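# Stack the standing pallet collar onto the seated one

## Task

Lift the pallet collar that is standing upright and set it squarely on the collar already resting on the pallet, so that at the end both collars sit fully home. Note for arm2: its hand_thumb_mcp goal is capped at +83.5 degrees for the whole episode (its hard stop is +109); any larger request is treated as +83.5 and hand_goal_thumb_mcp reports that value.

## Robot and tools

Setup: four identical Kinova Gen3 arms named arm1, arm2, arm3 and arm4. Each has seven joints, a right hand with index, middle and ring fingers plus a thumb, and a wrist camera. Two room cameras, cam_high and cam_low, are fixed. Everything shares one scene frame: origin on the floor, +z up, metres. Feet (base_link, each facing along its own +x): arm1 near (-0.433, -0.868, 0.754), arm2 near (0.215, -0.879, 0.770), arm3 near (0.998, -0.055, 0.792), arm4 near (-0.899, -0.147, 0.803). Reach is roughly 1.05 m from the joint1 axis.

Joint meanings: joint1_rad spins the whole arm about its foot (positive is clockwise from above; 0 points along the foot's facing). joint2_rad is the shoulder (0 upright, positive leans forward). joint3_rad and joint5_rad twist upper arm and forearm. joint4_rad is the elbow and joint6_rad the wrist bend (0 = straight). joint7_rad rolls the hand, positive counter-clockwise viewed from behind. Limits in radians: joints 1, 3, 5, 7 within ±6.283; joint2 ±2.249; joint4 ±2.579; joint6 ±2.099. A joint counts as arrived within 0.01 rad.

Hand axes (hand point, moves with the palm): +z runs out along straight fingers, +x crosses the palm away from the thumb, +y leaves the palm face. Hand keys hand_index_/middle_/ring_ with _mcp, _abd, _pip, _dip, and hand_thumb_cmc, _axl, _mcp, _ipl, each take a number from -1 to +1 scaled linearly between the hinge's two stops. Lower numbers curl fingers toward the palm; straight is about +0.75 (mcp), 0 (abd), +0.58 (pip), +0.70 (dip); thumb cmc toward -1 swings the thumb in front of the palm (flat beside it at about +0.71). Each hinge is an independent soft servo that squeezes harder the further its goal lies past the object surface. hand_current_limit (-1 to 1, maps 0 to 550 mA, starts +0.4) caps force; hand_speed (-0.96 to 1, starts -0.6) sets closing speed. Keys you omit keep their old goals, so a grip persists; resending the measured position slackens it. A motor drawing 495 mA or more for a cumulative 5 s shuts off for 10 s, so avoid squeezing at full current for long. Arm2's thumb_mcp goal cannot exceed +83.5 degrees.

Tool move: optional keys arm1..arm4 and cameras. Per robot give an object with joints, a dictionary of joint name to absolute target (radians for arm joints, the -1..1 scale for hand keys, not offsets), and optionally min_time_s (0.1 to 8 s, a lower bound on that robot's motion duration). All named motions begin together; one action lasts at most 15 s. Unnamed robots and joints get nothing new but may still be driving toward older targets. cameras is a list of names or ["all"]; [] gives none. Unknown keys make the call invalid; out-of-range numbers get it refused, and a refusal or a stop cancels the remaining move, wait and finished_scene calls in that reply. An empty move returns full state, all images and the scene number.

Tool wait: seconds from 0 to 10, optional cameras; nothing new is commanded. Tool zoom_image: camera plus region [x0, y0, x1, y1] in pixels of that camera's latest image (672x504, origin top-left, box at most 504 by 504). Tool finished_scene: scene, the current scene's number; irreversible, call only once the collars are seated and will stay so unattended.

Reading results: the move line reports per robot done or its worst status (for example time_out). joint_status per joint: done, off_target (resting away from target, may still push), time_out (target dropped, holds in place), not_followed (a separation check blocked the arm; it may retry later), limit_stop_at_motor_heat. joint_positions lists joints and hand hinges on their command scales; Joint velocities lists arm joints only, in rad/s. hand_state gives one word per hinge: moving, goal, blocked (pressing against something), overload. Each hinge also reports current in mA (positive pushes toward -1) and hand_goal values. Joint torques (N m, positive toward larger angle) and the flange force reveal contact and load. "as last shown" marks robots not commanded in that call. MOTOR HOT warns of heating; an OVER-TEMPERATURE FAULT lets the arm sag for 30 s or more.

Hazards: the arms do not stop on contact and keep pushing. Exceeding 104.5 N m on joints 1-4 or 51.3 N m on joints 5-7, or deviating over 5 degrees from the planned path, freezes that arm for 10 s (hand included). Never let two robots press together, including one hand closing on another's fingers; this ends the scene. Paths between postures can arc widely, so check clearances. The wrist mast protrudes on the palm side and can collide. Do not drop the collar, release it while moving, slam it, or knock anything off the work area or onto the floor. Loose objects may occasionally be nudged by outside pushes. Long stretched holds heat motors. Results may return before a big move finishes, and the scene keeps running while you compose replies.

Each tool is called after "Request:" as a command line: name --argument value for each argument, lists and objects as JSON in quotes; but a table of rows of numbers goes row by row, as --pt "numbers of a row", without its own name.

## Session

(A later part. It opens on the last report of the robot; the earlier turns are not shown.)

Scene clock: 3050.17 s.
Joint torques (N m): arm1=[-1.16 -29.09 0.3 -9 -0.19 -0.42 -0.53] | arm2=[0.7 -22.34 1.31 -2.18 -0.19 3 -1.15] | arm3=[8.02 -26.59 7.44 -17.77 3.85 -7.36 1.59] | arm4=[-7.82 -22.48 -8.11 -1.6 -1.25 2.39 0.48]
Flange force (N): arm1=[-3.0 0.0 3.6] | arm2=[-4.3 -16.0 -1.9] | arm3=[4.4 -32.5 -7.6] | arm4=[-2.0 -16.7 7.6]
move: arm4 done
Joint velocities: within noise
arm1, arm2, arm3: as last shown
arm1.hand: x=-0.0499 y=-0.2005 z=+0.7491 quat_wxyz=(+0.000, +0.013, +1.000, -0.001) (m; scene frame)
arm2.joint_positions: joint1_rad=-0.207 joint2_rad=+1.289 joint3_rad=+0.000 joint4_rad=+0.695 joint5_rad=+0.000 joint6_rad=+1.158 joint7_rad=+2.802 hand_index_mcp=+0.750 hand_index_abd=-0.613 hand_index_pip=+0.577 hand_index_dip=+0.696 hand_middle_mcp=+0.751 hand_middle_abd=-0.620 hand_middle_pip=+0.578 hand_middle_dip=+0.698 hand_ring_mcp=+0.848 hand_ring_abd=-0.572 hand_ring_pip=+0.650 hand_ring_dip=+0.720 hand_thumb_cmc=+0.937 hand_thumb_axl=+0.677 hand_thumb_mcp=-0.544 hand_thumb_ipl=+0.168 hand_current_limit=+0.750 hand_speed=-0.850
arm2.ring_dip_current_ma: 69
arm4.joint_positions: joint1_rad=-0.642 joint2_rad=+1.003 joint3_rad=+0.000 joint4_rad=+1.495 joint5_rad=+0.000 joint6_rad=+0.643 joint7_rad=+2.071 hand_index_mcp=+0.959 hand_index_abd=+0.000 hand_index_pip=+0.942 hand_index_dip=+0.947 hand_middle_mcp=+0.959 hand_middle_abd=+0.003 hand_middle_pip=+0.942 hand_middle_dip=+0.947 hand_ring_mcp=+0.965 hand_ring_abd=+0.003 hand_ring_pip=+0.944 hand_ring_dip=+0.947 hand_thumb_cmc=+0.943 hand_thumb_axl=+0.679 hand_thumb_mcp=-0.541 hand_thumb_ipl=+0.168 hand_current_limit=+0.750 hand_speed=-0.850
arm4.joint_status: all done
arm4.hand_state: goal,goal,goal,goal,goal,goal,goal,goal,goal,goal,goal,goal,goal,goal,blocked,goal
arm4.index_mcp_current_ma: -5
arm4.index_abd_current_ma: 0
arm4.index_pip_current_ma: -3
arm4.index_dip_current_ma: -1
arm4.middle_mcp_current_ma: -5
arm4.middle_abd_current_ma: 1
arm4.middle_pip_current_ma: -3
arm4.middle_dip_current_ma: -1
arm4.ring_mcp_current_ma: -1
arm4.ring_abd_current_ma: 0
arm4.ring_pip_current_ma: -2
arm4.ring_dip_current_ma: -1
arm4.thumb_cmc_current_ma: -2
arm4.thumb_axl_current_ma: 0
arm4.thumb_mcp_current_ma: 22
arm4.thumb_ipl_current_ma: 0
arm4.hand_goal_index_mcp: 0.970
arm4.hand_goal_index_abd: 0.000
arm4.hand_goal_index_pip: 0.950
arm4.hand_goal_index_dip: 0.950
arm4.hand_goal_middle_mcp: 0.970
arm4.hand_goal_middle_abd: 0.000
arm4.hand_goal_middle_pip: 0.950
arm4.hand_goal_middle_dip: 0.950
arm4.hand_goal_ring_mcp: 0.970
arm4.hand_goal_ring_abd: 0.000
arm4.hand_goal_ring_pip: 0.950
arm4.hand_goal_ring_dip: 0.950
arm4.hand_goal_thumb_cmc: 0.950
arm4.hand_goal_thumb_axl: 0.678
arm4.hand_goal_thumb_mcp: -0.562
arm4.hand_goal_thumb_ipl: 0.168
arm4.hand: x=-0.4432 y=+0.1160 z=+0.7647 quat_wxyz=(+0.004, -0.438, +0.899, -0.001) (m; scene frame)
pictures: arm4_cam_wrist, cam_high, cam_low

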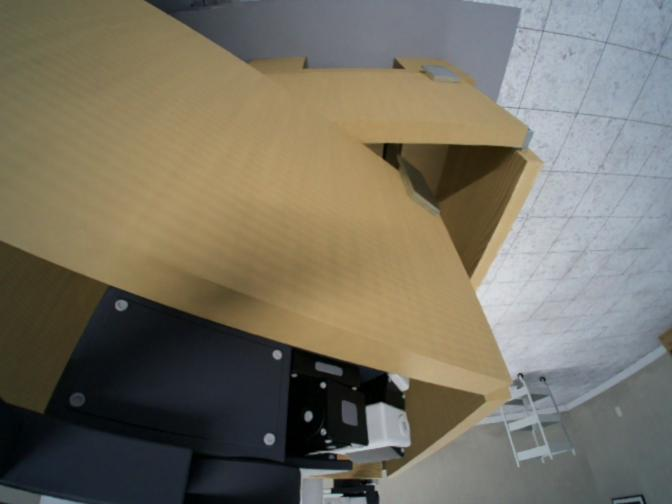

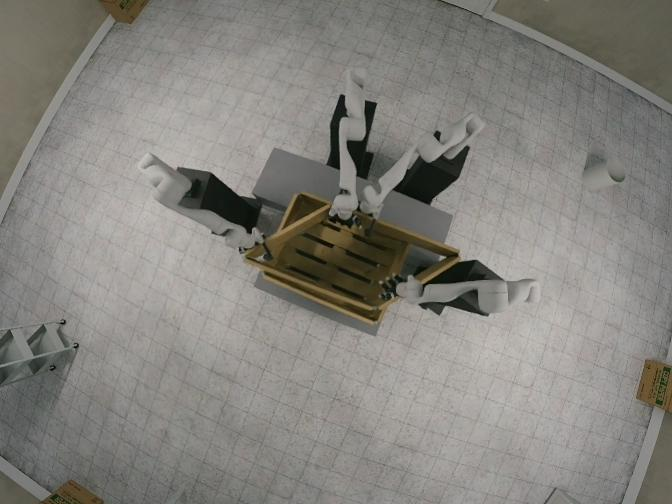

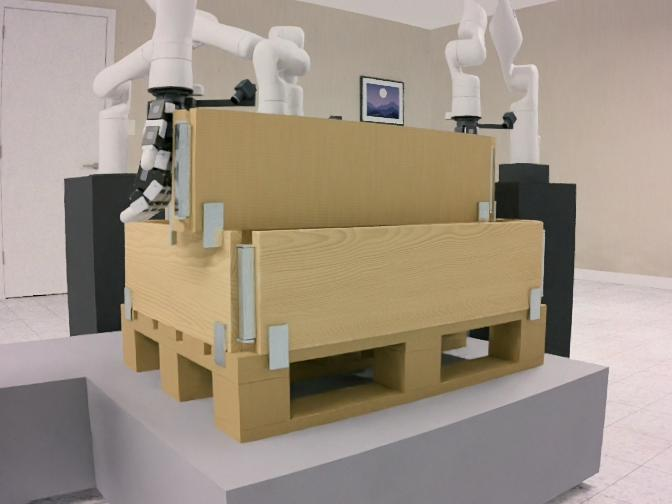

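Request:
move --arm1 '{"joints": {"joint1_rad": 0.44633, "joint2_rad": 1.24821, "joint4_rad": 0.71767, "joint6_rad": 1.17571, "joint7_rad": 0.48383}, "min_time_s": 2.5}' --arm2 '{"joints": {"joint1_rad": -0.20924, "joint2_rad": 1.27028, "joint4_rad": 0.74041, "joint6_rad": 1.1309, "joint7_rad": 2.79896}, "min_time_s": 2.5}' --arm3 '{"joints": {"joint1_rad": 0.39474, "joint2_rad": 1.05797, "joint4_rad": 1.33847, "joint6_rad": 0.74515, "joint7_rad": -0.43058}, "min_time_s": 2.5}' --arm4 '{"joints": {"joint1_rad": -0.62913, "joint2_rad": 1.00918, "joint4_rad": 1.47778, "joint6_rad": 0.65463, "joint7_rad": 2.08374}, "min_time_s": 2.5}' --cameras '["cam_low", "arm2_cam_wrist"]'

Scene clock: 3178.53 s.
Joint torques (N m): arm1=[-13.92 -25 -6.53 -22.03 -4.47 -12.9 -3.29] | arm2=[-14.88 -25.8 -7.82 6.3 -4.78 12.05 -1.51] | arm3=[0.96 -24.22 0.85 -5.13 0.09 0 -0.21] | arm4=[1 -21.2 0.23 -4.72 0.63 0.31 -0.07]
Flange force (N): arm1=[6.7 -62.2 -19.6] | arm2=[7.1 -56.7 17.1] | arm3=[2.8 4.0 2.7] | arm4=[-1.6 1.3 0.7]
move: arm1 done; arm2 done; arm3 done; arm4 done
Joint velocities: within noise
arm1.joint_positions: joint1_rad=+0.446 joint2_rad=+1.248 joint3_rad=+0.000 joint4_rad=+0.718 joint5_rad=+0.000 joint6_rad=+1.176 joint7_rad=+0.484 hand_index_mcp=+0.960 hand_index_abd=+0.000 hand_index_pip=+0.944 hand_index_dip=+0.947 hand_middle_mcp=+0.960 hand_middle_abd=+0.000 hand_middle_pip=+0.944 hand_middle_dip=+0.947 hand_ring_mcp=+0.960 hand_ring_abd=+0.000 hand_ring_pip=+0.943 hand_ring_dip=+0.947 hand_thumb_cmc=+0.943 hand_thumb_axl=+0.679 hand_thumb_mcp=-0.543 hand_thumb_ipl=+0.168 hand_current_limit=+0.750 hand_speed=-0.850
arm1.joint_status: all done
arm1.hand_state: goal,goal,goal,goal,goal,goal,goal,goal,goal,goal,goal,goal,goal,goal,goal,goal
arm1.index_mcp_current_ma: -22
arm1.index_abd_current_ma: 0
arm1.index_pip_current_ma: -11
arm1.index_dip_current_ma: -5
arm1.middle_mcp_current_ma: -23
arm1.middle_abd_current_ma: 0
arm1.middle_pip_current_ma: -11
arm1.middle_dip_current_ma: -5
arm1.ring_mcp_current_ma: -22
arm1.ring_abd_current_ma: 0
arm1.ring_pip_current_ma: -12
arm1.ring_dip_current_ma: -5
arm1.thumb_cmc_current_ma: -14
arm1.thumb_axl_current_ma: 1
arm1.thumb_mcp_current_ma: 65
arm1.thumb_ipl_current_ma: 0
arm1.hand_goal_index_mcp: 0.970
arm1.hand_goal_index_abd: 0.000
arm1.hand_goal_index_pip: 0.950
arm1.hand_goal_index_dip: 0.950
arm1.hand_goal_middle_mcp: 0.970
arm1.hand_goal_middle_abd: 0.000
arm1.hand_goal_middle_pip: 0.950
arm1.hand_goal_middle_dip: 0.950
arm1.hand_goal_ring_mcp: 0.970
arm1.hand_goal_ring_abd: 0.000
arm1.hand_goal_ring_pip: 0.950
arm1.hand_goal_ring_dip: 0.950
arm1.hand_goal_thumb_cmc: 0.950
arm1.hand_goal_thumb_axl: 0.678
arm1.hand_goal_thumb_mcp: -0.562
arm1.hand_goal_thumb_ipl: 0.168
arm1.hand: x=-0.0499 y=-0.1945 z=+0.7491 quat_wxyz=(+0.000, +0.013, +1.000, -0.001) (m; scene frame)
arm2.joint_positions: joint1_rad=-0.209 joint2_rad=+1.270 joint3_rad=+0.000 joint4_rad=+0.740 joint5_rad=+0.000 joint6_rad=+1.131 joint7_rad=+2.799 hand_index_mcp=+0.750 hand_index_abd=-0.613 hand_index_pip=+0.577 hand_index_dip=+0.696 hand_middle_mcp=+0.751 hand_middle_abd=-0.620 hand_middle_pip=+0.578 hand_middle_dip=+0.698 hand_ring_mcp=+0.845 hand_ring_abd=-0.572 hand_ring_pip=+0.650 hand_ring_dip=+0.721 hand_thumb_cmc=+0.937 hand_thumb_axl=+0.677 hand_thumb_mcp=-0.544 hand_thumb_ipl=+0.168 hand_current_limit=+0.750 hand_speed=-0.850
arm2.joint_status: all done
arm2.hand_state: goal,goal,goal,goal,goal,goal,goal,goal,blocked,blocked,blocked,blocked,goal,goal,goal,goal
arm2.index_mcp_current_ma: -7
arm2.index_abd_current_ma: 12
arm2.index_pip_current_ma: 1
arm2.index_dip_current_ma: 0
arm2.middle_mcp_current_ma: -7
arm2.middle_abd_current_ma: 0
arm2.middle_pip_current_ma: 3
arm2.middle_dip_current_ma: 4
arm2.ring_mcp_current_ma: 364
arm2.ring_abd_current_ma: 201
arm2.ring_pip_current_ma: 261
arm2.ring_dip_current_ma: 70
arm2.thumb_cmc_current_ma: -32
arm2.thumb_axl_current_ma: -2
arm2.thumb_mcp_current_ma: 62
arm2.thumb_ipl_current_ma: 0
arm2.hand_goal_index_mcp: 0.754
arm2.hand_goal_index_abd: -0.620
arm2.hand_goal_index_pip: 0.576
arm2.hand_goal_index_dip: 0.696
arm2.hand_goal_middle_mcp: 0.754
arm2.hand_goal_middle_abd: -0.620
arm2.hand_goal_middle_pip: 0.576
arm2.hand_goal_middle_dip: 0.696
arm2.hand_goal_ring_mcp: 0.754
arm2.hand_goal_ring_abd: -0.640
arm2.hand_goal_ring_pip: 0.576
arm2.hand_goal_ring_dip: 0.696
arm2.hand_goal_thumb_cmc: 0.950
arm2.hand_goal_thumb_axl: 0.678
arm2.hand_goal_thumb_mcp: -0.562
arm2.hand_goal_thumb_ipl: 0.168
arm2.hand: x=+0.0001 y=-0.3030 z=+0.7447 quat_wxyz=(+0.000, -1.000, +0.013, +0.000) (m; scene frame)
arm3.joint_positions: joint1_rad=+0.395 joint2_rad=+1.058 joint3_rad=+0.000 joint4_rad=+1.338 joint5_rad=+0.000 joint6_rad=+0.745 joint7_rad=-0.431 hand_index_mcp=+0.960 hand_index_abd=+0.000 hand_index_pip=+0.945 hand_index_dip=+0.946 hand_middle_mcp=+0.962 hand_middle_abd=+0.000 hand_middle_pip=+0.943 hand_middle_dip=+0.947 hand_ring_mcp=+0.960 hand_ring_abd=+0.000 hand_ring_pip=+0.943 hand_ring_dip=+0.947 hand_thumb_cmc=+0.942 hand_thumb_axl=+0.679 hand_thumb_mcp=-0.542 hand_thumb_ipl=+0.168 hand_current_limit=+0.750 hand_speed=-0.850
arm3.joint_status: all done
arm3.hand_state: goal,goal,goal,goal,goal,goal,goal,goal,goal,goal,goal,goal,goal,goal,blocked,goal
arm3.index_mcp_current_ma: -4
arm3.index_abd_current_ma: 0
arm3.index_pip_current_ma: -1
arm3.index_dip_current_ma: -1
arm3.middle_mcp_current_ma: -3
arm3.middle_abd_current_ma: 0
arm3.middle_pip_current_ma: -2
arm3.middle_dip_current_ma: -1
arm3.ring_mcp_current_ma: -5
arm3.ring_abd_current_ma: 0
arm3.ring_pip_current_ma: -2
arm3.ring_dip_current_ma: -1
arm3.thumb_cmc_current_ma: -3
arm3.thumb_axl_current_ma: 0
arm3.thumb_mcp_current_ma: 21
arm3.thumb_ipl_current_ma: 0
arm3.hand_goal_index_mcp: 0.970
arm3.hand_goal_index_abd: 0.000
arm3.hand_goal_index_pip: 0.950
arm3.hand_goal_index_dip: 0.950
arm3.hand_goal_middle_mcp: 0.970
arm3.hand_goal_middle_abd: 0.000
arm3.hand_goal_middle_pip: 0.950
arm3.hand_goal_middle_dip: 0.950
arm3.hand_goal_ring_mcp: 0.970
arm3.hand_goal_ring_abd: 0.000
arm3.hand_goal_ring_pip: 0.950
arm3.hand_goal_ring_dip: 0.950
arm3.hand_goal_thumb_cmc: 0.950
arm3.hand_goal_thumb_axl: 0.678
arm3.hand_goal_thumb_mcp: -0.562
arm3.hand_goal_thumb_ipl: 0.168
arm3.hand: x=+0.3873 y=+0.1730 z=+0.7448 quat_wxyz=(-0.006, +0.439, -0.899, +0.001) (m; scene frame)
arm4.joint_positions: joint1_rad=-0.629 joint2_rad=+1.009 joint3_rad=+0.000 joint4_rad=+1.478 joint5_rad=+0.000 joint6_rad=+0.655 joint7_rad=+2.084 hand_index_mcp=+0.959 hand_index_abd=+0.000 hand_index_pip=+0.942 hand_index_dip=+0.947 hand_middle_mcp=+0.959 hand_middle_abd=+0.003 hand_middle_pip=+0.942 hand_middle_dip=+0.947 hand_ring_mcp=+0.965 hand_ring_abd=+0.003 hand_ring_pip=+0.944 hand_ring_dip=+0.947 hand_thumb_cmc=+0.943 hand_thumb_axl=+0.679 hand_thumb_mcp=-0.541 hand_thumb_ipl=+0.168 hand_current_limit=+0.750 hand_speed=-0.850
arm4.joint_status: all done
arm4.hand_state: goal,goal,goal,goal,goal,goal,goal,goal,goal,goal,goal,goal,goal,goal,blocked,goal
arm4.index_mcp_current_ma: -5
arm4.index_abd_current_ma: 0
arm4.index_pip_current_ma: -3
arm4.index_dip_current_ma: -1
arm4.middle_mcp_current_ma: -5
arm4.middle_abd_current_ma: 1
arm4.middle_pip_current_ma: -3
arm4.middle_dip_current_ma: -1
arm4.ring_mcp_current_ma: -1
arm4.ring_abd_current_ma: 0
arm4.ring_pip_current_ma: -2
arm4.ring_dip_current_ma: -1
arm4.thumb_cmc_current_ma: -2
arm4.thumb_axl_current_ma: 0
arm4.thumb_mcp_current_ma: 22
arm4.thumb_ipl_current_ma: 0
arm4.hand_goal_index_mcp: 0.970
arm4.hand_goal_index_abd: 0.000
arm4.hand_goal_index_pip: 0.950
arm4.hand_goal_index_dip: 0.950
arm4.hand_goal_middle_mcp: 0.970
arm4.hand_goal_middle_abd: 0.000
arm4.hand_goal_middle_pip: 0.950
arm4.hand_goal_middle_dip: 0.950
arm4.hand_goal_ring_mcp: 0.970
arm4.hand_goal_ring_abd: 0.000
arm4.hand_goal_ring_pip: 0.950
arm4.hand_goal_ring_dip: 0.950
arm4.hand_goal_thumb_cmc: 0.950
arm4.hand_goal_thumb_axl: 0.678
arm4.hand_goal_thumb_mcp: -0.562
arm4.hand_goal_thumb_ipl: 0.168
arm4.hand: x=-0.4369 y=+0.1111 z=+0.7648 quat_wxyz=(+0.004, -0.438, +0.899, -0.001) (m; scene frame)
pictures: arm2_cam_wrist, cam_low

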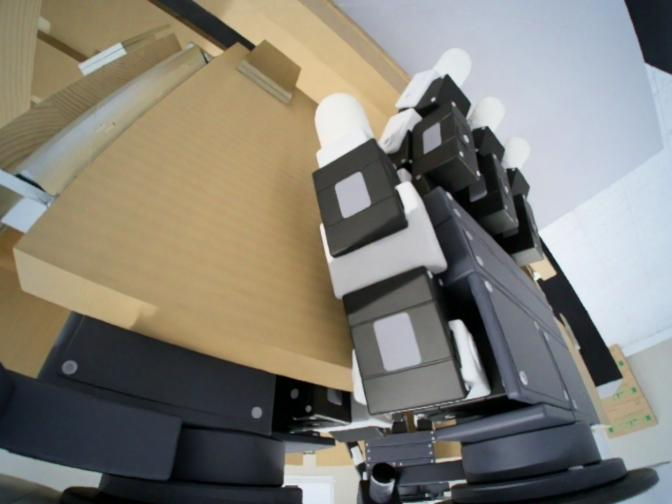

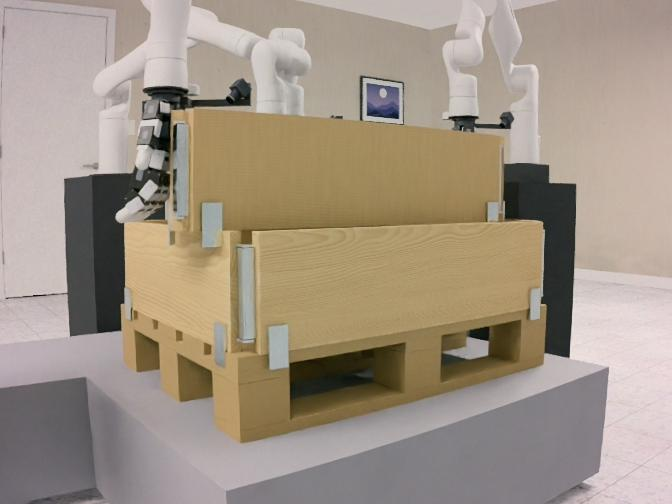

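Request:
move --arm1 '{"joints": {"joint1_rad": 0.50143, "joint2_rad": 1.34502, "joint4_rad": 0.48905, "joint6_rad": 1.30752, "joint7_rad": 0.53893}, "min_time_s": 6}' --arm2 '{"joints": {"joint1_rad": -0.1458, "joint2_rad": 1.2368, "joint4_rad": 0.82153, "joint6_rad": 1.08326, "joint7_rad": 2.8624}, "min_time_s": 6}' --arm3 '{"joints": {"joint1_rad": 0.41404, "joint2_rad": 0.99325, "joint4_rad": 1.52281, "joint6_rad": 0.62553, "joint7_rad": -0.41128}, "min_time_s": 6}' --arm4 '{"joints": {"joint1_rad": -0.59982, "joint2_rad": 1.07659, "joint4_rad": 1.29146, "joint6_rad": 0.77354, "joint7_rad": 2.11305}, "min_time_s": 6}' --cameras '["cam_low", "cam_high", "arm2_cam_wrist", "arm1_cam_wrist", "arm4_cam_wrist", "arm3_cam_wrist"]'

Scene clock: 3205.40 s.
Joint torques (N m): arm1=[-11.44 -30.16 -4.1 -21.34 -2.64 -12.27 -0.19] | arm2=[-6.29 -23.03 -3.18 6.16 -1.55 10.88 0.79] | arm3=[0.99 -22.73 0.89 -4.43 0.07 -0.09 -0.23] | arm4=[0.99 -22.66 0.29 -5.47 0.67 0.31 -0.14]
Flange force (N): arm1=no reading | arm2=[-2.1 -42.8 12.0] | arm3=[2.5 3.3 2.7] | arm4=[-1.6 0.9 0.8]
move: arm1 done; arm2 done; arm3 done; arm4 done
Joint velocities: within noise
arm1.joint_positions: joint1_rad=+0.501 joint2_rad=+1.345 joint3_rad=+0.000 joint4_rad=+0.489 joint5_rad=+0.000 joint6_rad=+1.308 joint7_rad=+0.539 hand_index_mcp=+0.960 hand_index_abd=+0.000 hand_index_pip=+0.944 hand_index_dip=+0.947 hand_middle_mcp=+0.960 hand_middle_abd=+0.000 hand_middle_pip=+0.944 hand_middle_dip=+0.947 hand_ring_mcp=+0.960 hand_ring_abd=+0.000 hand_ring_pip=+0.943 hand_ring_dip=+0.947 hand_thumb_cmc=+0.942 hand_thumb_axl=+0.679 hand_thumb_mcp=-0.543 hand_thumb_ipl=+0.168 hand_current_limit=+0.750 hand_speed=-0.850
arm1.joint_status: all done
arm1.hand_state: goal,goal,goal,goal,goal,goal,goal,goal,goal,goal,goal,goal,goal,goal,goal,goal
arm1.index_mcp_current_ma: -22
arm1.index_abd_current_ma: 0
arm1.index_pip_current_ma: -11
arm1.index_dip_current_ma: -5
arm1.middle_mcp_current_ma: -23
arm1.middle_abd_current_ma: 0
arm1.middle_pip_current_ma: -11
arm1.middle_dip_current_ma: -5
arm1.ring_mcp_current_ma: -22
arm1.ring_abd_current_ma: 0
arm1.ring_pip_current_ma: -12
arm1.ring_dip_current_ma: -5
arm1.thumb_cmc_current_ma: -15
arm1.thumb_axl_current_ma: 1
arm1.thumb_mcp_current_ma: 65
arm1.thumb_ipl_current_ma: 0
arm1.hand_goal_index_mcp: 0.970
arm1.hand_goal_index_abd: 0.000
arm1.hand_goal_index_pip: 0.950
arm1.hand_goal_index_dip: 0.950
arm1.hand_goal_middle_mcp: 0.970
arm1.hand_goal_middle_abd: 0.000
arm1.hand_goal_middle_pip: 0.950
arm1.hand_goal_middle_dip: 0.950
arm1.hand_goal_ring_mcp: 0.970
arm1.hand_goal_ring_abd: 0.000
arm1.hand_goal_ring_pip: 0.950
arm1.hand_goal_ring_dip: 0.950
arm1.hand_goal_thumb_cmc: 0.950
arm1.hand_goal_thumb_axl: 0.678
arm1.hand_goal_thumb_mcp: -0.562
arm1.hand_goal_thumb_ipl: 0.168
arm1.hand: x=-0.0049 y=-0.1945 z=+0.7491 quat_wxyz=(+0.000, +0.013, +1.000, -0.001) (m; scene frame)
arm2.joint_positions: joint1_rad=-0.146 joint2_rad=+1.237 joint3_rad=+0.000 joint4_rad=+0.822 joint5_rad=+0.000 joint6_rad=+1.083 joint7_rad=+2.862 hand_index_mcp=+0.752 hand_index_abd=-0.613 hand_index_pip=+0.577 hand_index_dip=+0.696 hand_middle_mcp=+0.752 hand_middle_abd=-0.620 hand_middle_pip=+0.578 hand_middle_dip=+0.698 hand_ring_mcp=+0.841 hand_ring_abd=-0.557 hand_ring_pip=+0.650 hand_ring_dip=+0.726 hand_thumb_cmc=+0.937 hand_thumb_axl=+0.677 hand_thumb_mcp=-0.544 hand_thumb_ipl=+0.168 hand_current_limit=+0.750 hand_speed=-0.850
arm2.joint_status: all done
arm2.hand_state: goal,goal,goal,goal,goal,goal,goal,goal,blocked,blocked,blocked,blocked,goal,goal,goal,goal
arm2.index_mcp_current_ma: -4
arm2.index_abd_current_ma: 12
arm2.index_pip_current_ma: 1
arm2.index_dip_current_ma: 0
arm2.middle_mcp_current_ma: -4
arm2.middle_abd_current_ma: 0
arm2.middle_pip_current_ma: 3
arm2.middle_dip_current_ma: 4
arm2.ring_mcp_current_ma: 345
arm2.ring_abd_current_ma: 256
arm2.ring_pip_current_ma: 261
arm2.ring_dip_current_ma: 88
arm2.thumb_cmc_current_ma: -32
arm2.thumb_axl_current_ma: -1
arm2.thumb_mcp_current_ma: 62
arm2.thumb_ipl_current_ma: 0
arm2.hand_goal_index_mcp: 0.754
arm2.hand_goal_index_abd: -0.620
arm2.hand_goal_index_pip: 0.576
arm2.hand_goal_index_dip: 0.696
arm2.hand_goal_middle_mcp: 0.754
arm2.hand_goal_middle_abd: -0.620
arm2.hand_goal_middle_pip: 0.576
arm2.hand_goal_middle_dip: 0.696
arm2.hand_goal_ring_mcp: 0.754
arm2.hand_goal_ring_abd: -0.640
arm2.hand_goal_ring_pip: 0.576
arm2.hand_goal_ring_dip: 0.696
arm2.hand_goal_thumb_cmc: 0.950
arm2.hand_goal_thumb_axl: 0.678
arm2.hand_goal_thumb_mcp: -0.562
arm2.hand_goal_thumb_ipl: 0.168
arm2.hand: x=+0.0450 y=-0.3030 z=+0.7447 quat_wxyz=(+0.000, -1.000, +0.013, +0.000) (m; scene frame)
arm3.joint_positions: joint1_rad=+0.414 joint2_rad=+0.993 joint3_rad=+0.000 joint4_rad=+1.523 joint5_rad=+0.000 joint6_rad=+0.626 joint7_rad=-0.411 hand_index_mcp=+0.960 hand_index_abd=+0.000 hand_index_pip=+0.945 hand_index_dip=+0.946 hand_middle_mcp=+0.962 hand_middle_abd=+0.000 hand_middle_pip=+0.943 hand_middle_dip=+0.947 hand_ring_mcp=+0.960 hand_ring_abd=+0.000 hand_ring_pip=+0.943 hand_ring_dip=+0.947 hand_thumb_cmc=+0.942 hand_thumb_axl=+0.679 hand_thumb_mcp=-0.542 hand_thumb_ipl=+0.168 hand_current_limit=+0.750 hand_speed=-0.850
arm3.joint_status: all done
arm3.hand_state: goal,goal,goal,goal,goal,goal,goal,goal,goal,goal,goal,goal,goal,goal,blocked,goal
arm3.index_mcp_current_ma: -4
arm3.index_abd_current_ma: 0
arm3.index_pip_current_ma: -1
arm3.index_dip_current_ma: -1
arm3.middle_mcp_current_ma: -3
arm3.middle_abd_current_ma: 0
arm3.middle_pip_current_ma: -2
arm3.middle_dip_current_ma: -1
arm3.ring_mcp_current_ma: -5
arm3.ring_abd_current_ma: 0
arm3.ring_pip_current_ma: -2
arm3.ring_dip_current_ma: -1
arm3.thumb_cmc_current_ma: -3
arm3.thumb_axl_current_ma: 0
arm3.thumb_mcp_current_ma: 21
arm3.thumb_ipl_current_ma: 0
arm3.hand_goal_index_mcp: 0.970
arm3.hand_goal_index_abd: 0.000
arm3.hand_goal_index_pip: 0.950
arm3.hand_goal_index_dip: 0.950
arm3.hand_goal_middle_mcp: 0.970
arm3.hand_goal_middle_abd: 0.000
arm3.hand_goal_middle_pip: 0.950
arm3.hand_goal_middle_dip: 0.950
arm3.hand_goal_ring_mcp: 0.970
arm3.hand_goal_ring_abd: 0.000
arm3.hand_goal_ring_pip: 0.950
arm3.hand_goal_ring_dip: 0.950
arm3.hand_goal_thumb_cmc: 0.950
arm3.hand_goal_thumb_axl: 0.678
arm3.hand_goal_thumb_mcp: -0.562
arm3.hand_goal_thumb_ipl: 0.168
arm3.hand: x=+0.4323 y=+0.1730 z=+0.7449 quat_wxyz=(-0.006, +0.439, -0.899, +0.001) (m; scene frame)
arm4.joint_positions: joint1_rad=-0.600 joint2_rad=+1.077 joint3_rad=+0.000 joint4_rad=+1.291 joint5_rad=+0.000 joint6_rad=+0.774 joint7_rad=+2.113 hand_index_mcp=+0.959 hand_index_abd=+0.000 hand_index_pip=+0.942 hand_index_dip=+0.947 hand_middle_mcp=+0.959 hand_middle_abd=+0.003 hand_middle_pip=+0.942 hand_middle_dip=+0.947 hand_ring_mcp=+0.965 hand_ring_abd=+0.003 hand_ring_pip=+0.944 hand_ring_dip=+0.947 hand_thumb_cmc=+0.943 hand_thumb_axl=+0.679 hand_thumb_mcp=-0.541 hand_thumb_ipl=+0.168 hand_current_limit=+0.750 hand_speed=-0.850
arm4.joint_status: all done
arm4.hand_state: goal,goal,goal,goal,goal,goal,goal,goal,goal,goal,goal,goal,goal,goal,blocked,goal
arm4.index_mcp_current_ma: -5
arm4.index_abd_current_ma: 0
arm4.index_pip_current_ma: -3
arm4.index_dip_current_ma: -1
arm4.middle_mcp_current_ma: -5
arm4.middle_abd_current_ma: 1
arm4.middle_pip_current_ma: -3
arm4.middle_dip_current_ma: -1
arm4.ring_mcp_current_ma: -1
arm4.ring_abd_current_ma: 0
arm4.ring_pip_current_ma: -2
arm4.ring_dip_current_ma: -1
arm4.thumb_cmc_current_ma: -2
arm4.thumb_axl_current_ma: 0
arm4.thumb_mcp_current_ma: 22
arm4.thumb_ipl_current_ma: 0
arm4.hand_goal_index_mcp: 0.970
arm4.hand_goal_index_abd: 0.000
arm4.hand_goal_index_pip: 0.950
arm4.hand_goal_index_dip: 0.950
arm4.hand_goal_middle_mcp: 0.970
arm4.hand_goal_middle_abd: 0.000
arm4.hand_goal_middle_pip: 0.950
arm4.hand_goal_middle_dip: 0.950
arm4.hand_goal_ring_mcp: 0.970
arm4.hand_goal_ring_abd: 0.000
arm4.hand_goal_ring_pip: 0.950
arm4.hand_goal_ring_dip: 0.950
arm4.hand_goal_thumb_cmc: 0.950
arm4.hand_goal_thumb_axl: 0.678
arm4.hand_goal_thumb_mcp: -0.562
arm4.hand_goal_thumb_ipl: 0.168
arm4.hand: x=-0.3919 y=+0.1111 z=+0.7651 quat_wxyz=(+0.004, -0.438, +0.899, -0.001) (m; scene frame)
pictures: arm1_cam_wrist, arm2_cam_wrist, arm3_cam_wrist, arm4_cam_wrist, cam_high, cam_low

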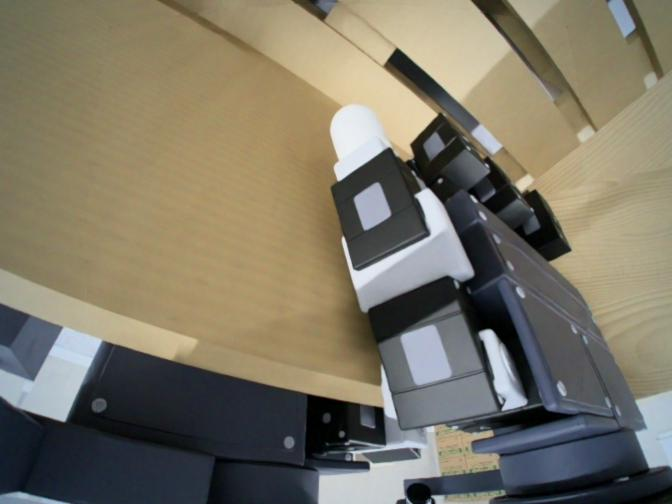

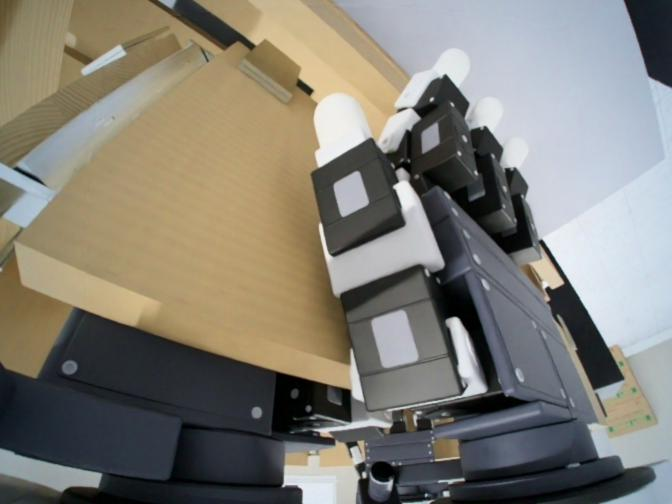

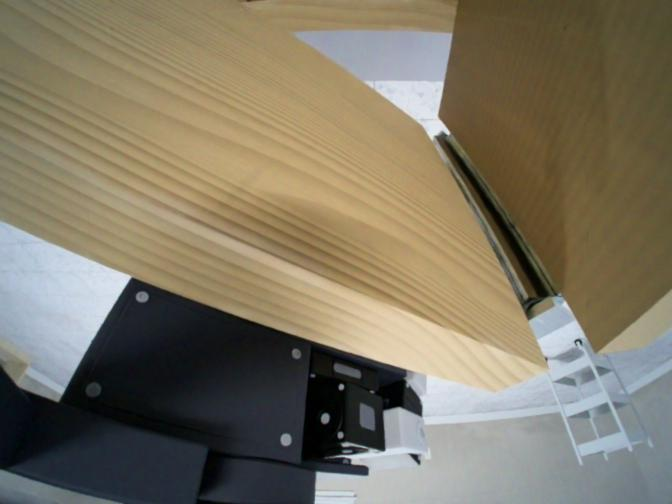

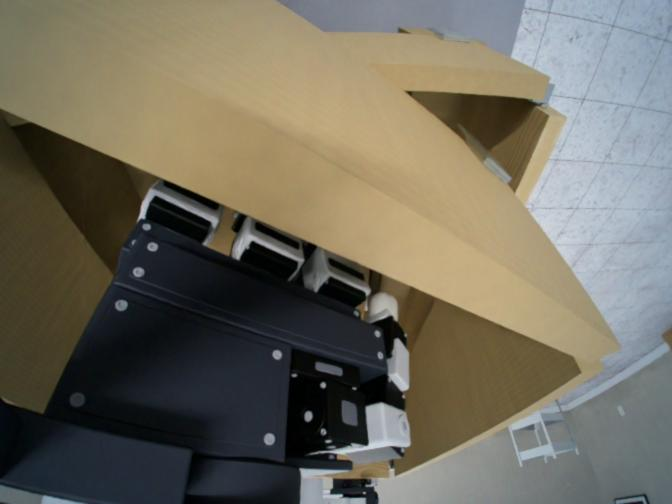

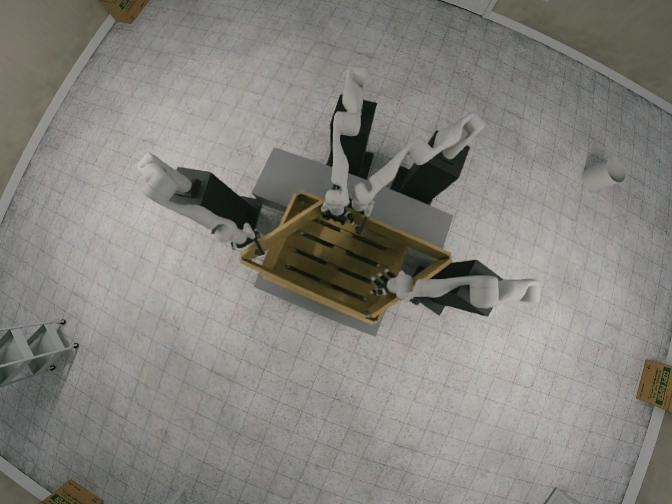

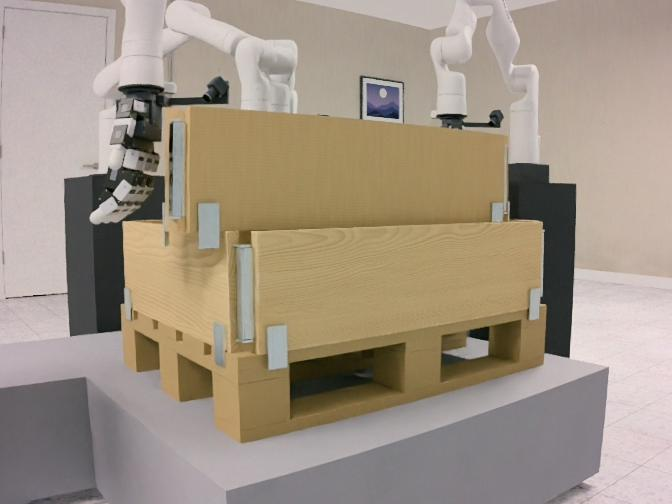

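Request:
zoom_image --camera "cam_low" --region '[150, 180, 300, 300]'

Request:
zoom_image --camera "cam_high" --region '[220, 160, 480, 350]'

Request:
zoom_image --camera "cam_low" --region '[450, 180, 560, 260]'

Scaled by 3.360 from the camera's 672x504 image, which has a finer 960x720 frame.

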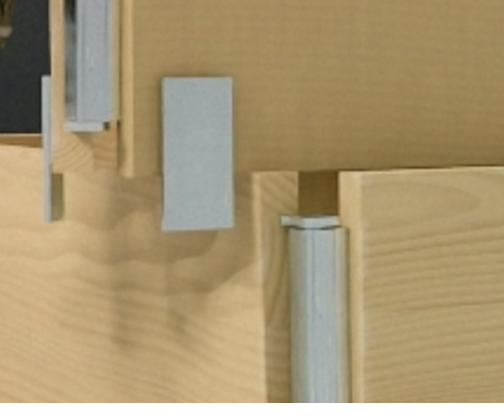

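Scaled by 1.938 from the camera's 672x504 image, which has a finer 960x720 frame.

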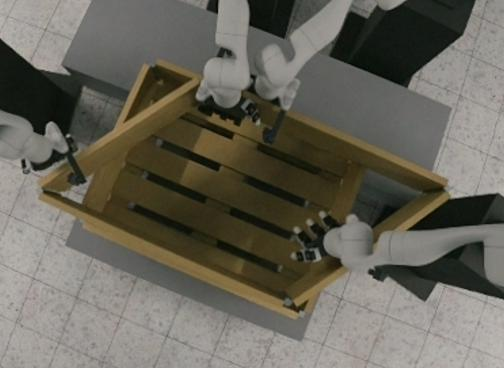

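Scaled by 4.582 from the camera's 672x504 image, which has a finer 960x720 frame.

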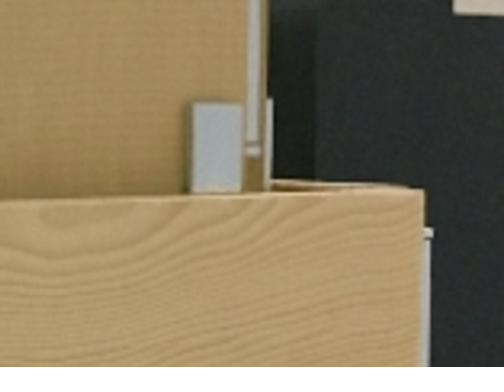

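Request:
zoom_image --camera "arm4_cam_wrist" --region '[320, 0, 640, 240]'

Request:
zoom_image --camera "arm4_cam_wrist" --region '[380, 220, 640, 480]'

Request:
zoom_image --camera "arm3_cam_wrist" --region '[360, 60, 672, 420]'

Request:
zoom_image --camera "arm2_cam_wrist" --region '[0, 0, 320, 330]'

Scaled by 1.575 from the camera's 672x504 image, which has a finer 960x720 frame.

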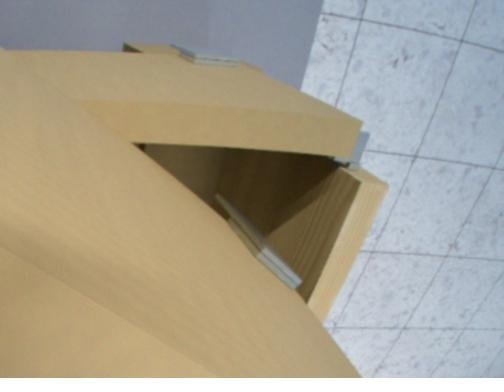

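Scaled by 1.938 from the camera's 672x504 image, which has a finer 960x720 frame.

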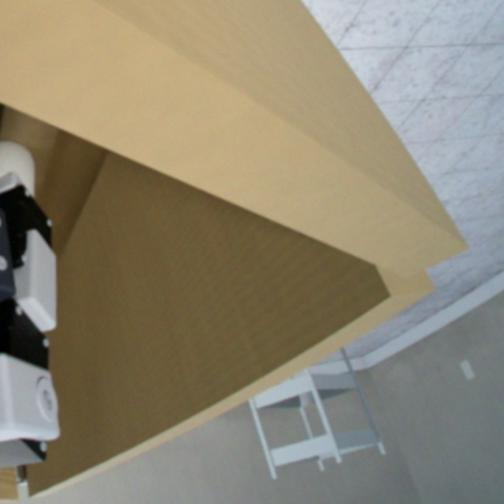

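Scaled by 1.400 from the camera's 672x504 image, which has a finer 960x720 frame.

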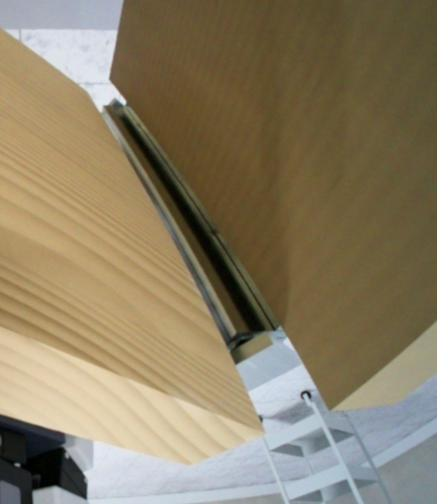

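Scaled by 1.527 from the camera's 672x504 image, which has a finer 960x720 frame.

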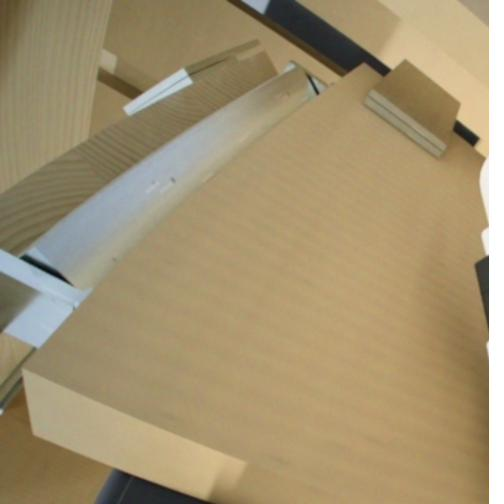

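Request:
zoom_image --camera "cam_high" --region '[230, 180, 350, 330]'

Request:
zoom_image --camera "cam_high" --region '[340, 220, 470, 350]'

Scaled by 3.360 from the camera's 672x504 image, which has a finer 960x720 frame.

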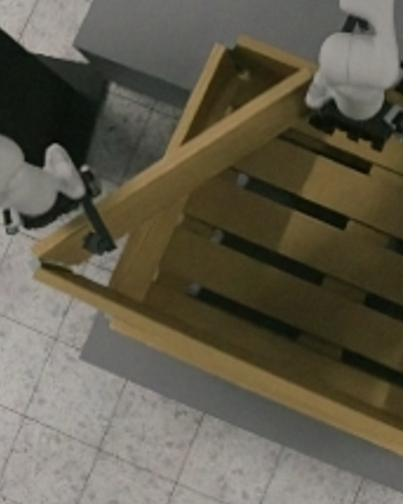

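Scaled by 3.877 from the camera's 672x504 image, which has a finer 960x720 frame.

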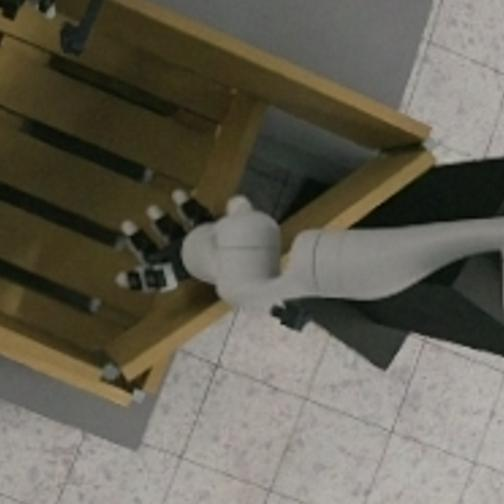

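Request:
zoom_image --camera "arm2_cam_wrist" --region '[130, 0, 430, 140]'

Scaled by 1.680 from the camera's 672x504 image, which has a finer 960x720 frame.

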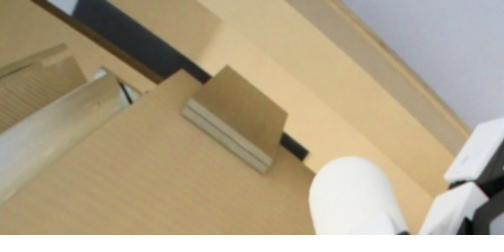

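Request:
move --arm1 '{"joints": {"joint2_rad": 1.31095, "joint4_rad": 0.47702, "joint6_rad": 1.35362}, "min_time_s": 4}' --arm2 '{"joints": {"joint2_rad": 1.19584, "joint4_rad": 0.82015, "joint6_rad": 1.1256}, "min_time_s": 4}' --cameras '["cam_low", "arm2_cam_wrist", "arm1_cam_wrist", "arm4_cam_wrist"]'

Scene clock: 3480.47 s.
Joint torques (N m): arm1=[-19.05 -43.1 -7.72 -23.58 -4.78 -9.65 1.74] | arm2=[-9.7 -31.47 -5.55 3.08 -3.07 10.58 0.46] | arm3=[0.96 -22.71 0.82 -4.41 0.09 -0.06 -0.25] | arm4=[1.06 -22.69 0.33 -5.49 0.67 0.33 -0.07]
Flange force (N): arm1=no reading | arm2=[1.6 -50.5 22.3] | arm3=[2.5 3.3 2.7] | arm4=[-1.7 1.1 0.9]
move: arm1 done; arm2 done
Joint velocities: within noise
arm1.joint_positions: joint1_rad=+0.501 joint2_rad=+1.311 joint3_rad=+0.000 joint4_rad=+0.477 joint5_rad=+0.000 joint6_rad=+1.354 joint7_rad=+0.539 hand_index_mcp=+0.960 hand_index_abd=+0.000 hand_index_pip=+0.944 hand_index_dip=+0.947 hand_middle_mcp=+0.960 hand_middle_abd=+0.000 hand_middle_pip=+0.944 hand_middle_dip=+0.947 hand_ring_mcp=+0.960 hand_ring_abd=+0.000 hand_ring_pip=+0.943 hand_ring_dip=+0.947 hand_thumb_cmc=+0.942 hand_thumb_axl=+0.679 hand_thumb_mcp=-0.543 hand_thumb_ipl=+0.168 hand_current_limit=+0.750 hand_speed=-0.850
arm1.joint_status: all done
arm1.hand_state: goal,goal,goal,goal,goal,goal,goal,goal,goal,goal,goal,goal,goal,goal,goal,goal
arm1.index_mcp_current_ma: -22
arm1.index_abd_current_ma: 0
arm1.index_pip_current_ma: -11
arm1.index_dip_current_ma: -5
arm1.middle_mcp_current_ma: -23
arm1.middle_abd_current_ma: 0
arm1.middle_pip_current_ma: -11
arm1.middle_dip_current_ma: -5
arm1.ring_mcp_current_ma: -22
arm1.ring_abd_current_ma: 0
arm1.ring_pip_current_ma: -12
arm1.ring_dip_current_ma: -5
arm1.thumb_cmc_current_ma: -15
arm1.thumb_axl_current_ma: 1
arm1.thumb_mcp_current_ma: 65
arm1.thumb_ipl_current_ma: 0
arm1.hand_goal_index_mcp: 0.970
arm1.hand_goal_index_abd: 0.000
arm1.hand_goal_index_pip: 0.950
arm1.hand_goal_index_dip: 0.950
arm1.hand_goal_middle_mcp: 0.970
arm1.hand_goal_middle_abd: 0.000
arm1.hand_goal_middle_pip: 0.950
arm1.hand_goal_middle_dip: 0.950
arm1.hand_goal_ring_mcp: 0.970
arm1.hand_goal_ring_abd: 0.000
arm1.hand_goal_ring_pip: 0.950
arm1.hand_goal_ring_dip: 0.950
arm1.hand_goal_thumb_cmc: 0.950
arm1.hand_goal_thumb_axl: 0.678
arm1.hand_goal_thumb_mcp: -0.562
arm1.hand_goal_thumb_ipl: 0.168
arm1.hand: x=-0.0049 y=-0.1945 z=+0.7771 quat_wxyz=(+0.000, +0.013, +1.000, -0.001) (m; scene frame)
arm2.joint_positions: joint1_rad=-0.146 joint2_rad=+1.196 joint3_rad=+0.000 joint4_rad=+0.820 joint5_rad=+0.000 joint6_rad=+1.126 joint7_rad=+2.862 hand_index_mcp=+0.752 hand_index_abd=-0.613 hand_index_pip=+0.577 hand_index_dip=+0.696 hand_middle_mcp=+0.752 hand_middle_abd=-0.620 hand_middle_pip=+0.578 hand_middle_dip=+0.698 hand_ring_mcp=+0.803 hand_ring_abd=-0.572 hand_ring_pip=+0.621 hand_ring_dip=+0.721 hand_thumb_cmc=+0.939 hand_thumb_axl=+0.681 hand_thumb_mcp=-0.544 hand_thumb_ipl=+0.168 hand_current_limit=+0.750 hand_speed=-0.850
arm2.joint_status: all done
arm2.hand_state: goal,goal,goal,goal,goal,goal,goal,goal,blocked,blocked,blocked,blocked,goal,goal,goal,goal
arm2.index_mcp_current_ma: -4
arm2.index_abd_current_ma: 12
arm2.index_pip_current_ma: 1
arm2.index_dip_current_ma: 0
arm2.middle_mcp_current_ma: -4
arm2.middle_abd_current_ma: 0
arm2.middle_pip_current_ma: 3
arm2.middle_dip_current_ma: 4
arm2.ring_mcp_current_ma: 172
arm2.ring_abd_current_ma: 202
arm2.ring_pip_current_ma: 143
arm2.ring_dip_current_ma: 71
arm2.thumb_cmc_current_ma: -25
arm2.thumb_axl_current_ma: 7
arm2.thumb_mcp_current_ma: 62
arm2.thumb_ipl_current_ma: 0
arm2.hand_goal_index_mcp: 0.754
arm2.hand_goal_index_abd: -0.620
arm2.hand_goal_index_pip: 0.576
arm2.hand_goal_index_dip: 0.696
arm2.hand_goal_middle_mcp: 0.754
arm2.hand_goal_middle_abd: -0.620
arm2.hand_goal_middle_pip: 0.576
arm2.hand_goal_middle_dip: 0.696
arm2.hand_goal_ring_mcp: 0.754
arm2.hand_goal_ring_abd: -0.640
arm2.hand_goal_ring_pip: 0.576
arm2.hand_goal_ring_dip: 0.696
arm2.hand_goal_thumb_cmc: 0.950
arm2.hand_goal_thumb_axl: 0.678
arm2.hand_goal_thumb_mcp: -0.562
arm2.hand_goal_thumb_ipl: 0.168
arm2.hand: x=+0.0451 y=-0.3030 z=+0.7728 quat_wxyz=(+0.000, -1.000, +0.013, +0.000) (m; scene frame)
arm3, arm4: as last shown
pictures: arm1_cam_wrist, arm2_cam_wrist, arm4_cam_wrist, cam_low

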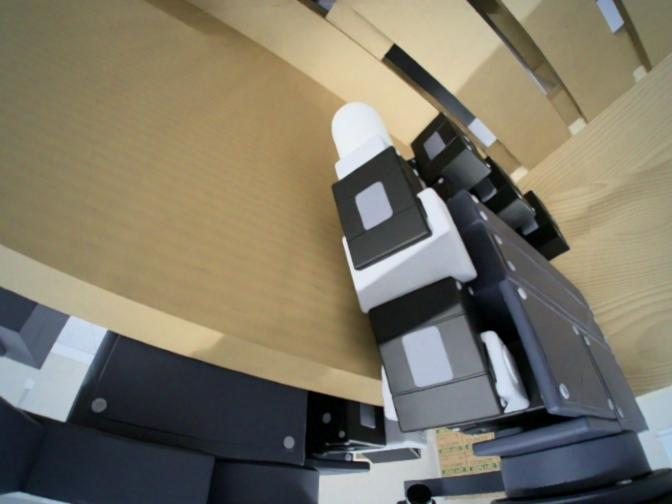

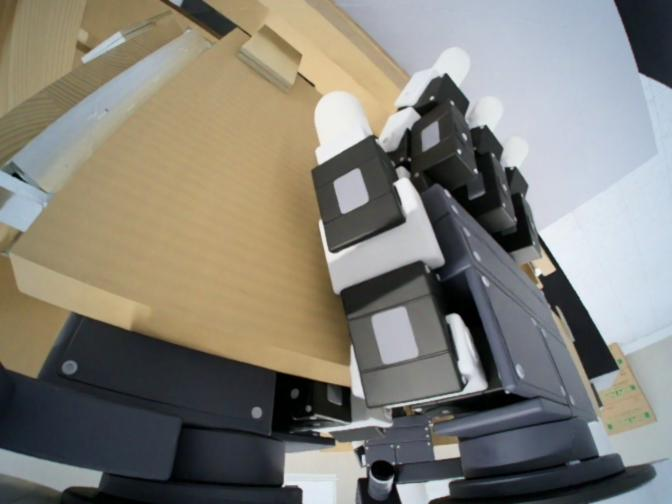

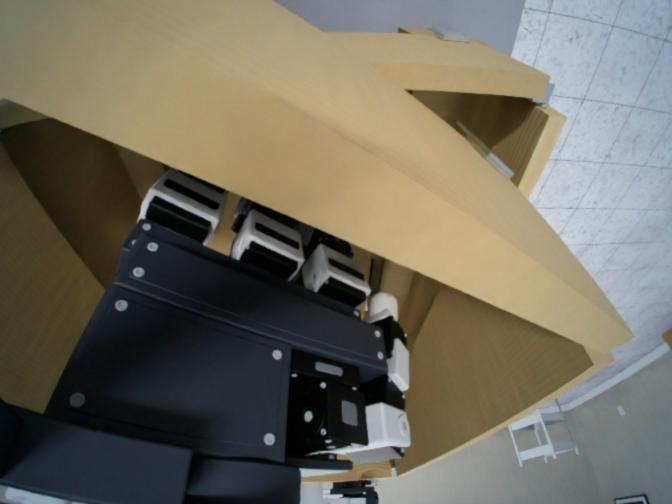

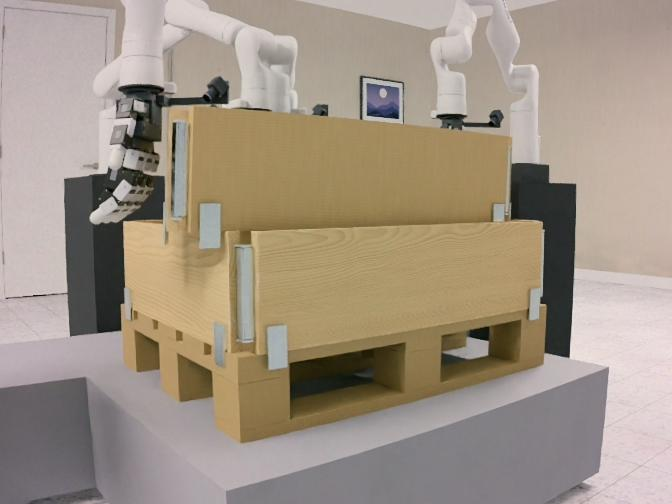

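Request:
zoom_image --camera "arm2_cam_wrist" --region '[130, 0, 430, 140]'

Request:
zoom_image --camera "cam_low" --region '[150, 180, 300, 300]'

Scaled by 1.680 from the camera's 672x504 image, which has a finer 960x720 frame.

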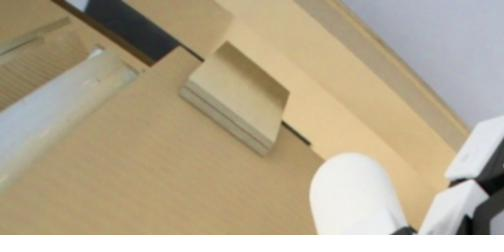

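Scaled by 3.360 from the camera's 672x504 image, which has a finer 960x720 frame.

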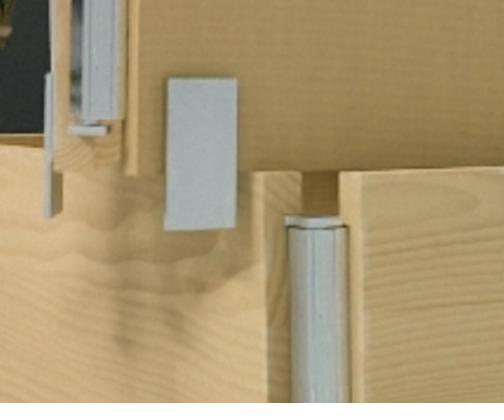

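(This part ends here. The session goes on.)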